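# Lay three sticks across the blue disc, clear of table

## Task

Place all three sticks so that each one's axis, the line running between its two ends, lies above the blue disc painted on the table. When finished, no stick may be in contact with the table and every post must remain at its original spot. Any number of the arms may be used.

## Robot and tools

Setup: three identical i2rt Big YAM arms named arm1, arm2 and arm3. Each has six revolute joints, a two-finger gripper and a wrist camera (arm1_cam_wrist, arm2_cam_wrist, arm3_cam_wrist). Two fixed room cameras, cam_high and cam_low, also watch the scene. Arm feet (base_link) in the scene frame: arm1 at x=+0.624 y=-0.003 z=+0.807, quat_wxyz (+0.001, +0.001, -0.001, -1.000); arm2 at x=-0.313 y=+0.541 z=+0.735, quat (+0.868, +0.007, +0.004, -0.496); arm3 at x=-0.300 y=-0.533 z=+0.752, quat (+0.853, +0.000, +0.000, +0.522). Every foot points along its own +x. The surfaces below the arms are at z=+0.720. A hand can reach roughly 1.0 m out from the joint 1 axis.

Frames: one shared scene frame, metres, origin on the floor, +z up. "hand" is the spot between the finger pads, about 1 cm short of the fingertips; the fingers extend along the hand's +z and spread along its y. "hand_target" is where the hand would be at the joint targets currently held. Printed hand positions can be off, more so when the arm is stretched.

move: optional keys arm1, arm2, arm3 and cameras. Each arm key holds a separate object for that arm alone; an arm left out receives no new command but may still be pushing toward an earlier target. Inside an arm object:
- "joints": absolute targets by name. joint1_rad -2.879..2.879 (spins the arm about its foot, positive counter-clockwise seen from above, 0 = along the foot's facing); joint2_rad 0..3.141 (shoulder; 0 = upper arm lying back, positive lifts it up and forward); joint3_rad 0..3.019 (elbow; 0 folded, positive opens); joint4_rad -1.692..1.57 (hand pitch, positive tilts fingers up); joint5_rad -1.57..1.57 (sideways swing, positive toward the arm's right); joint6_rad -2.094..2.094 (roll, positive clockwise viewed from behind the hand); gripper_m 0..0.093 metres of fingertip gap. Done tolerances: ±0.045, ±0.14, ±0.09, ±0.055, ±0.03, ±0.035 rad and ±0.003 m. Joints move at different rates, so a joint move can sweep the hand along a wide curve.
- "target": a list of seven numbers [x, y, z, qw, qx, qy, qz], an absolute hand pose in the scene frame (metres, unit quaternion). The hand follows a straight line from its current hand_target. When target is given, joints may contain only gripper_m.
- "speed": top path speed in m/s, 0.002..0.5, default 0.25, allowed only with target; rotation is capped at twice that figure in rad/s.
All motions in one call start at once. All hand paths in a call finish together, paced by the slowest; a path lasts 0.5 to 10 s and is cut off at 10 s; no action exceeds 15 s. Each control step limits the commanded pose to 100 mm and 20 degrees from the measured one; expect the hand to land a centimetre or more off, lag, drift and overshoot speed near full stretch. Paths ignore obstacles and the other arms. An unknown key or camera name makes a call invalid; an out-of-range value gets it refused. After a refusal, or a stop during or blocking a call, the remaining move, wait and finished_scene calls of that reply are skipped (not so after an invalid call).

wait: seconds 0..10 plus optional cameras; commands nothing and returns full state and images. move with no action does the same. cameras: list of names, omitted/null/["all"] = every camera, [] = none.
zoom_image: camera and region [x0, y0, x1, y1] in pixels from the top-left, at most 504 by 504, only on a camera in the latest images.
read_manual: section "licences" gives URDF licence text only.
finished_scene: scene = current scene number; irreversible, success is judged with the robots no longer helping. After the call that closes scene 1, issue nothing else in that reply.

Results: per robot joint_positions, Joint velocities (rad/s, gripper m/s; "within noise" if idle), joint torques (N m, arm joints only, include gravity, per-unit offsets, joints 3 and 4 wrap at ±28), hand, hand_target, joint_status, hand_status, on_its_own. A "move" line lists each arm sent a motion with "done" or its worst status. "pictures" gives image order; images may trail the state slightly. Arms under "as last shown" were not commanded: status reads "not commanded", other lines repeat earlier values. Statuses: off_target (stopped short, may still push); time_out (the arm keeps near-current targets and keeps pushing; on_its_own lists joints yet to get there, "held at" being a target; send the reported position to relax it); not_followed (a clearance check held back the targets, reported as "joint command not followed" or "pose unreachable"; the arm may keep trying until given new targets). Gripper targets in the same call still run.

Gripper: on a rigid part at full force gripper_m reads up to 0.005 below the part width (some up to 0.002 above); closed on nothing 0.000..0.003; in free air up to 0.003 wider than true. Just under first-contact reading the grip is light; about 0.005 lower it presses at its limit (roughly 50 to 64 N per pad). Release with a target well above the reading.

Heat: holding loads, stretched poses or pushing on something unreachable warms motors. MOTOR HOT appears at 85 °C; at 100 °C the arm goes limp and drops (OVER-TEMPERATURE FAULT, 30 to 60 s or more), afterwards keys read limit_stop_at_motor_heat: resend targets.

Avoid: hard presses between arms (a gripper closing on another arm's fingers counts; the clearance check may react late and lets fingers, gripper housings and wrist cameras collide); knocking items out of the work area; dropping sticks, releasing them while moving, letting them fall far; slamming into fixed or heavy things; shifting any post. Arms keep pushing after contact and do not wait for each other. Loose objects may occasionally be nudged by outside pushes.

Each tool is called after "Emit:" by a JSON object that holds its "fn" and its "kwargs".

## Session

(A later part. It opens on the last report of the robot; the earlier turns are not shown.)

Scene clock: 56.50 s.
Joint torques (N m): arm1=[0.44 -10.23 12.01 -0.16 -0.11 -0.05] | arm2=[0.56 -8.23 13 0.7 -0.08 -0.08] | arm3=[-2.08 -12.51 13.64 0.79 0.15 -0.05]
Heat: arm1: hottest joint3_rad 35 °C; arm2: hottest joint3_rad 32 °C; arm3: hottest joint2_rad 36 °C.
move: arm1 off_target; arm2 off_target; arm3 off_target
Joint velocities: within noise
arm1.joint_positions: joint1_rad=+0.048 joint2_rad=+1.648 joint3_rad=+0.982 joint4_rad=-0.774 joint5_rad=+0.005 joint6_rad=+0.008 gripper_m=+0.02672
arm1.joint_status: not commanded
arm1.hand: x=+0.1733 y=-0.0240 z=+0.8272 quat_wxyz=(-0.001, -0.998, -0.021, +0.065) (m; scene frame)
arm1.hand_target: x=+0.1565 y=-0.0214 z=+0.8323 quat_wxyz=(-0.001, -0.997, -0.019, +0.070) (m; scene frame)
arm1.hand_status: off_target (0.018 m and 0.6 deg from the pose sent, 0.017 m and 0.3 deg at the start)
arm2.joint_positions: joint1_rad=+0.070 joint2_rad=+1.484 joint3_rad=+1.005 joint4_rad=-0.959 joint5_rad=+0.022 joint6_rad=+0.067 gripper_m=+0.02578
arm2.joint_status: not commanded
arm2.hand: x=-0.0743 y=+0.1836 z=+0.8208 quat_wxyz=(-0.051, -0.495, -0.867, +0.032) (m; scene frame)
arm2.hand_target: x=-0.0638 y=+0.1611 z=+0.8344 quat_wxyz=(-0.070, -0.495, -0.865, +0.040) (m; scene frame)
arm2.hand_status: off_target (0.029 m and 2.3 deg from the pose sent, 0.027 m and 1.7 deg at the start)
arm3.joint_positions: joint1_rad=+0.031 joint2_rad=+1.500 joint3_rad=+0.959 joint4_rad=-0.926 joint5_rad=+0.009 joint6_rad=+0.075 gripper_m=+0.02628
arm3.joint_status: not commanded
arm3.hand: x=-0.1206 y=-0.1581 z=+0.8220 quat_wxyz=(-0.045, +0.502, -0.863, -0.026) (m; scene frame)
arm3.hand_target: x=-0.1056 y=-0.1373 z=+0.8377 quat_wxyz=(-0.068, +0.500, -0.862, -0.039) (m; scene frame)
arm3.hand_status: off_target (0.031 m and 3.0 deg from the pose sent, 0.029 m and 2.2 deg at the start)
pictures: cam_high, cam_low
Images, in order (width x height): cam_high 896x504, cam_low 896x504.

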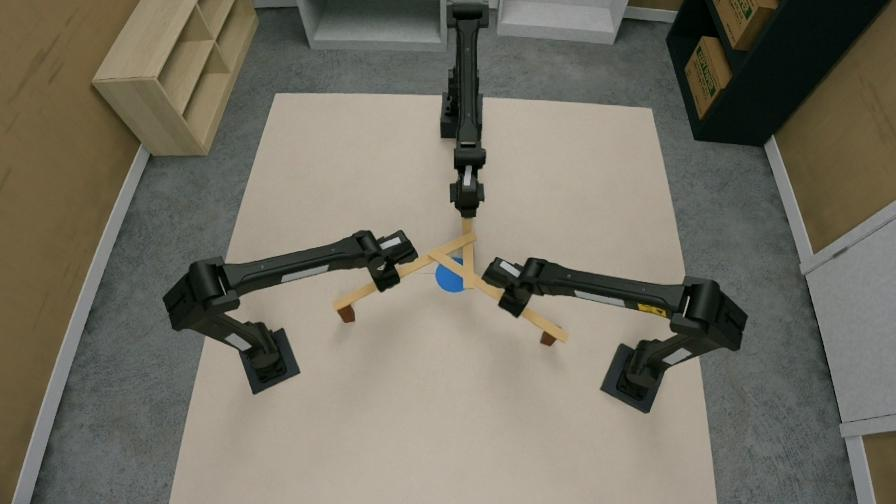

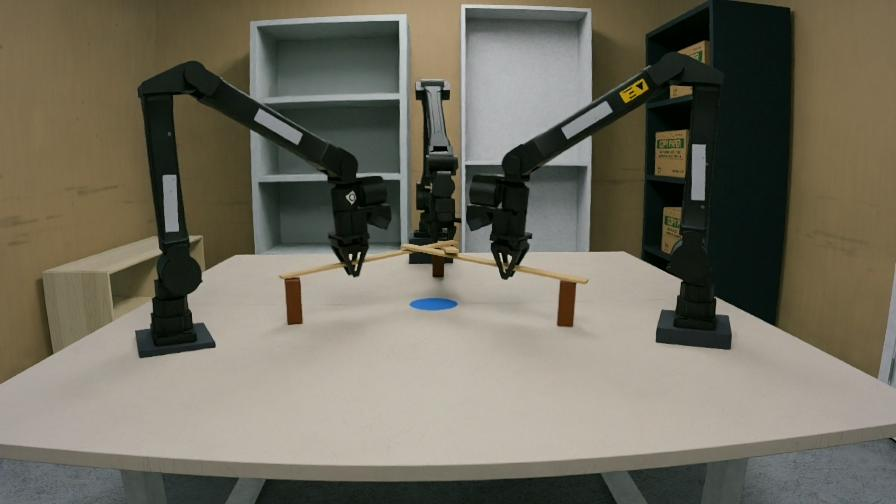

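Emit:
{"fn": "move", "kwargs": {"arm1": {"target":[0.156,-0.0215,0.826,0.0012,0.9980,0.0191,-0.0610],"speed":0.06}, "arm2": {"target":[-0.063,0.160,0.829,0.0636,0.4948,0.8659,-0.0363],"speed":0.06}, "arm3": {"target":[-0.105,-0.136,0.833,0.0679,-0.5000,0.8625,0.0394],"speed":0.06}, "cameras": ["cam_high","cam_low"]}}

Emit:
{"fn": "zoom_image", "kwargs": {"camera": "cam_low", "region": [370, 210, 500, 300]}}

Emit:
{"fn": "zoom_image", "kwargs": {"camera": "cam_low", "region": [270, 200, 600, 330]}}

Scene clock: 58.43 s.
Joint torques (N m): arm1=[0.5 -9.29 12.05 0.01 -0.11 -0.06] | arm2=[0.67 -7.65 13.12 0.59 -0.11 -0.09] | arm3=[-2.14 -11.87 13.14 1.21 0.22 -0.07]
Heat: arm1: hottest joint3_rad 35 °C; arm2: hottest joint3_rad 32 °C; arm3: hottest joint2_rad 36 °C.
move: arm1 off_target; arm2 off_target; arm3 off_target
Joint velocities: within noise
arm1.joint_positions: joint1_rad=+0.048 joint2_rad=+1.655 joint3_rad=+0.989 joint4_rad=-0.784 joint5_rad=+0.005 joint6_rad=+0.008 gripper_m=+0.02672
arm1.joint_status: not commanded
arm1.hand: x=+0.1734 y=-0.0241 z=+0.8261 quat_wxyz=(-0.001, -0.998, -0.021, +0.059) (m; scene frame)
arm1.hand_target: x=+0.1566 y=-0.0213 z=+0.8261 quat_wxyz=(-0.001, -0.998, -0.019, +0.061) (m; scene frame)
arm1.hand_status: off_target (0.018 m and 0.3 deg from the pose sent, 0.018 m and 0.5 deg at the start)
arm2.joint_positions: joint1_rad=+0.069 joint2_rad=+1.489 joint3_rad=+1.006 joint4_rad=-0.959 joint5_rad=+0.022 joint6_rad=+0.067 gripper_m=+0.02578
arm2.joint_status: not commanded
arm2.hand: x=-0.0744 y=+0.1834 z=+0.8191 quat_wxyz=(-0.049, -0.495, -0.867, +0.031) (m; scene frame)
arm2.hand_target: x=-0.0638 y=+0.1610 z=+0.8294 quat_wxyz=(-0.064, -0.495, -0.866, +0.037) (m; scene frame)
arm2.hand_status: off_target (0.028 m and 1.8 deg from the pose sent, 0.027 m and 1.5 deg at the start)
arm3.joint_positions: joint1_rad=+0.031 joint2_rad=+1.502 joint3_rad=+0.959 joint4_rad=-0.926 joint5_rad=+0.007 joint6_rad=+0.075 gripper_m=+0.02628
arm3.joint_status: not commanded
arm3.hand: x=-0.1209 y=-0.1581 z=+0.8213 quat_wxyz=(-0.044, +0.502, -0.863, -0.026) (m; scene frame)
arm3.hand_target: x=-0.1055 y=-0.1372 z=+0.8337 quat_wxyz=(-0.068, +0.500, -0.863, -0.039) (m; scene frame)
arm3.hand_status: off_target (0.030 m and 3.1 deg from the pose sent, 0.029 m and 3.0 deg at the start)
pictures: cam_high, cam_low
Images, in order (width x height): cam_high 896x504, cam_low 896x504.

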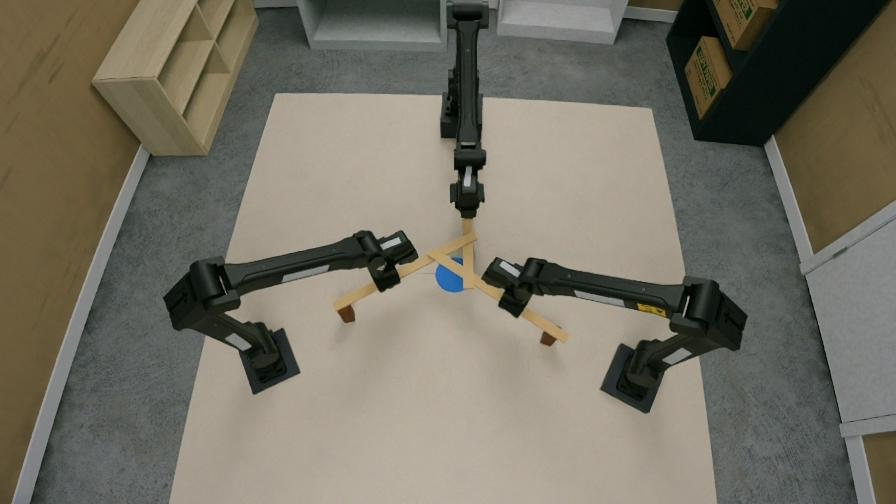

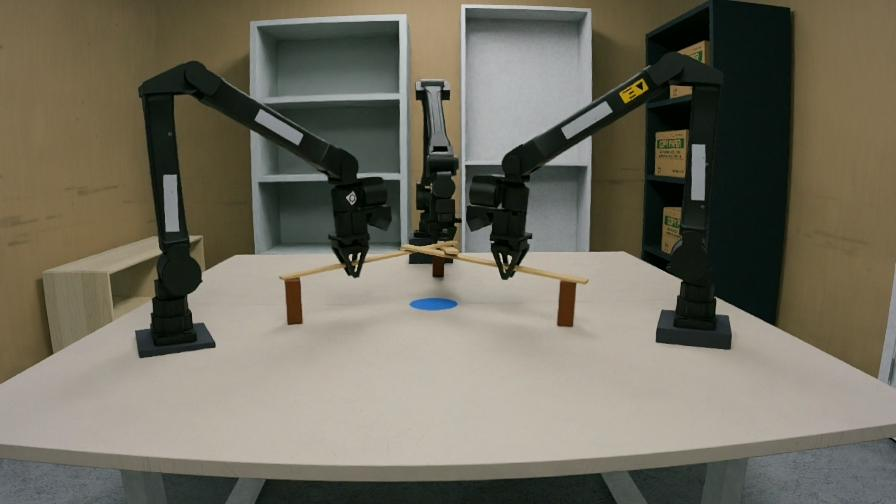

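Scaled by 3.877 from the camera's 896x504 image, which has a finer 1280x720 frame.

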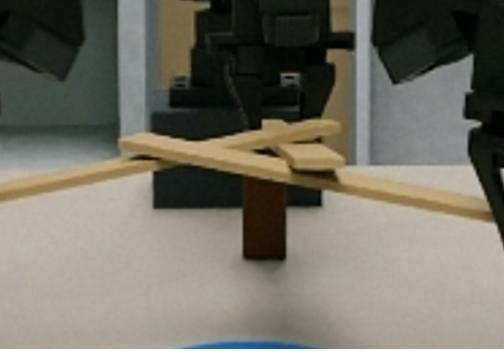

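Scaled by 1.527 from the camera's 896x504 image, which has a finer 1280x720 frame.

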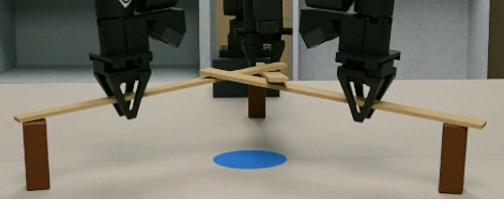

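Emit:
{"fn": "move", "kwargs": {"arm1": {"joints":{"gripper_m":0.05}}, "arm2": {"joints":{"gripper_m":0.05}}, "arm3": {"joints":{"gripper_m":0.05}}, "cameras": ["cam_low"]}}

Emit:
{"fn": "zoom_image", "kwargs": {"camera": "cam_low", "region": [270, 200, 600, 330]}}

Scene clock: 59.53 s.
Joint torques (N m): arm1=[0.21 -10.7 11.34 0.09 -0.1 -0.1] | arm2=[0.62 -9.23 12.86 0.54 -0.03 -0.08] | arm3=[-1.85 -12.22 12.75 0.92 0.14 -0.04]
Heat: arm1: hottest joint3_rad 35 °C; arm2: hottest joint3_rad 32 °C; arm3: hottest joint2_rad 36 °C.
move: arm1 done; arm2 done; arm3 done
Joint velocities: within noise
arm1.joint_positions: joint1_rad=+0.047 joint2_rad=+1.677 joint3_rad=+0.995 joint4_rad=-0.785 joint5_rad=+0.005 joint6_rad=+0.008 gripper_m=+0.04991
arm1.joint_status: all done
arm1.hand: x=+0.1732 y=-0.0234 z=+0.8186 quat_wxyz=(+0.000, -0.998, -0.020, +0.051) (m; scene frame)
arm1.hand_target: x=+0.1565 y=-0.0214 z=+0.8263 quat_wxyz=(-0.001, -0.998, -0.019, +0.062) (m; scene frame)
arm1.hand_status: not commanded
arm2.joint_positions: joint1_rad=+0.069 joint2_rad=+1.508 joint3_rad=+1.006 joint4_rad=-0.959 joint5_rad=+0.020 joint6_rad=+0.067 gripper_m=+0.04990
arm2.joint_status: all done
arm2.hand: x=-0.0747 y=+0.1843 z=+0.8113 quat_wxyz=(-0.041, -0.495, -0.867, +0.026) (m; scene frame)
arm2.hand_target: x=-0.0638 y=+0.1609 z=+0.8294 quat_wxyz=(-0.064, -0.495, -0.866, +0.037) (m; scene frame)
arm2.hand_status: not commanded
arm3.joint_positions: joint1_rad=+0.029 joint2_rad=+1.503 joint3_rad=+0.964 joint4_rad=-0.917 joint5_rad=+0.010 joint6_rad=+0.075 gripper_m=+0.04993
arm3.joint_status: all done
arm3.hand: x=-0.1179 y=-0.1548 z=+0.8231 quat_wxyz=(-0.050, +0.501, -0.863, -0.029) (m; scene frame)
arm3.hand_target: x=-0.1054 y=-0.1371 z=+0.8339 quat_wxyz=(-0.068, +0.500, -0.863, -0.039) (m; scene frame)
arm3.hand_status: not commanded
pictures: cam_low
Images, in order (width x height): cam_low 896x504.

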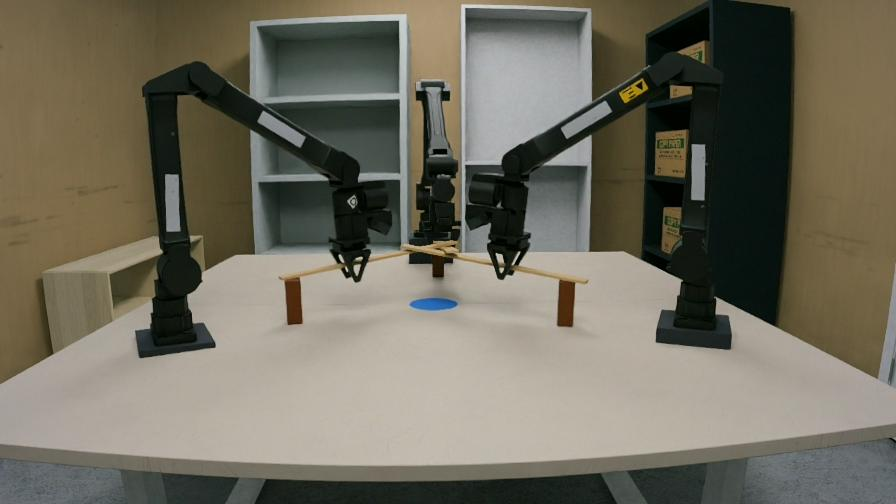

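Scaled by 1.527 from the camera's 896x504 image, which has a finer 1280x720 frame.

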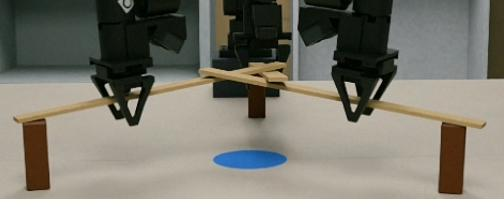

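Emit:
{"fn": "move", "kwargs": {"arm1": {"joints":{"gripper_m":0.075},"target":[0.156,-0.0215,0.966,0.0012,0.9980,0.0191,-0.0610],"speed":0.12}, "arm2": {"joints":{"gripper_m":0.075},"target":[-0.063,0.160,0.969,0.0636,0.4948,0.8659,-0.0363],"speed":0.12}, "arm3": {"joints":{"gripper_m":0.075},"target":[-0.105,-0.136,0.973,0.0679,-0.5000,0.8625,0.0394],"speed":0.12}, "cameras": ["cam_high","cam_low"]}}

Emit:
{"fn": "zoom_image", "kwargs": {"camera": "cam_low", "region": [270, 200, 600, 330]}}

Emit:
{"fn": "zoom_image", "kwargs": {"camera": "cam_high", "region": [330, 180, 600, 350]}}

Scene clock: 61.97 s.
Joint torques (N m): arm1=[0.56 -11.28 13.18 -0.18 -0.1 -0.07] | arm2=[0.91 -11.05 14.09 0.05 0 -0.05] | arm3=[-1.9 -14.74 14.04 0.09 0.11 -0.06]
Heat: arm1: hottest joint3_rad 35 °C; arm2: hottest joint3_rad 33 °C; arm3: hottest joint2_rad 36 °C.
move: arm1 off_target; arm2 off_target; arm3 off_target
Joint velocities: within noise
arm1.joint_positions: joint1_rad=+0.047 joint2_rad=+1.520 joint3_rad=+1.192 joint4_rad=-1.153 joint5_rad=+0.005 joint6_rad=+0.008 gripper_m=+0.07489
arm1.joint_status: all done
arm1.hand: x=+0.1702 y=-0.0232 z=+0.9481 quat_wxyz=(+0.000, -0.999, -0.020, +0.044) (m; scene frame)
arm1.hand_target: x=+0.1567 y=-0.0214 z=+0.9661 quat_wxyz=(-0.001, -0.998, -0.019, +0.061) (m; scene frame)
arm1.hand_status: off_target (0.023 m and 2.0 deg from the pose sent, 0.149 m and 1.2 deg at the start)
arm2.joint_positions: joint1_rad=+0.069 joint2_rad=+1.429 joint3_rad=+1.276 joint4_rad=-1.322 joint5_rad=+0.020 joint6_rad=+0.067 gripper_m=+0.07488
arm2.joint_status: all done
arm2.hand: x=-0.0697 y=+0.1749 z=+0.9386 quat_wxyz=(-0.035, -0.495, -0.868, +0.023) (m; scene frame)
arm2.hand_target: x=-0.0639 y=+0.1613 z=+0.9690 quat_wxyz=(-0.064, -0.495, -0.866, +0.037) (m; scene frame)
arm2.hand_status: off_target (0.035 m and 3.6 deg from the pose sent, 0.160 m and 2.9 deg at the start)
arm3.joint_positions: joint1_rad=+0.029 joint2_rad=+1.414 joint3_rad=+1.224 joint4_rad=-1.275 joint5_rad=+0.010 joint6_rad=+0.075 gripper_m=+0.07491
arm3.joint_status: all done
arm3.hand: x=-0.1131 y=-0.1449 z=+0.9487 quat_wxyz=(-0.047, +0.501, -0.864, -0.026) (m; scene frame)
arm3.hand_target: x=-0.1054 y=-0.1368 z=+0.9729 quat_wxyz=(-0.068, +0.500, -0.863, -0.039) (m; scene frame)
arm3.hand_status: off_target (0.027 m and 2.9 deg from the pose sent, 0.152 m and 2.4 deg at the start)
pictures: cam_high, cam_low
Images, in order (width x height): cam_high 896x504, cam_low 896x504.

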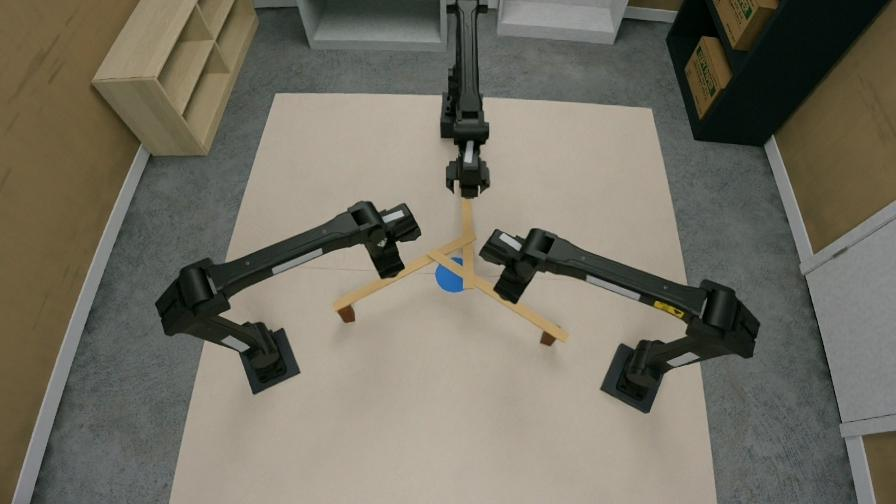

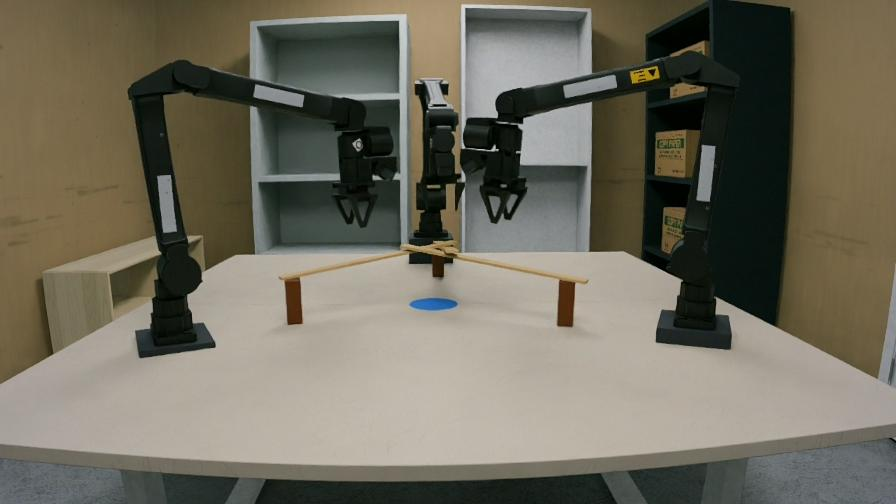

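Scaled by 1.527 from the camera's 896x504 image, which has a finer 1280x720 frame.

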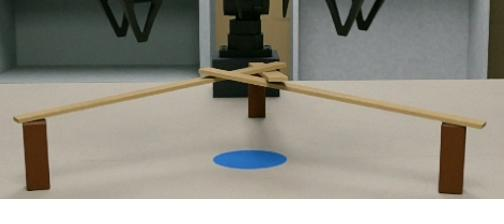

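Scaled by 1.867 from the camera's 896x504 image, which has a finer 1280x720 frame.

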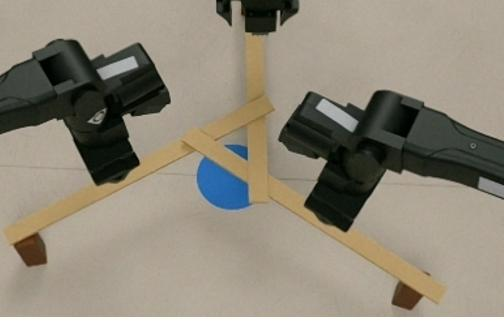

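Emit:
{"fn": "finished_scene", "kwargs": {"scene": 2}}

The scene is finished: the task was done.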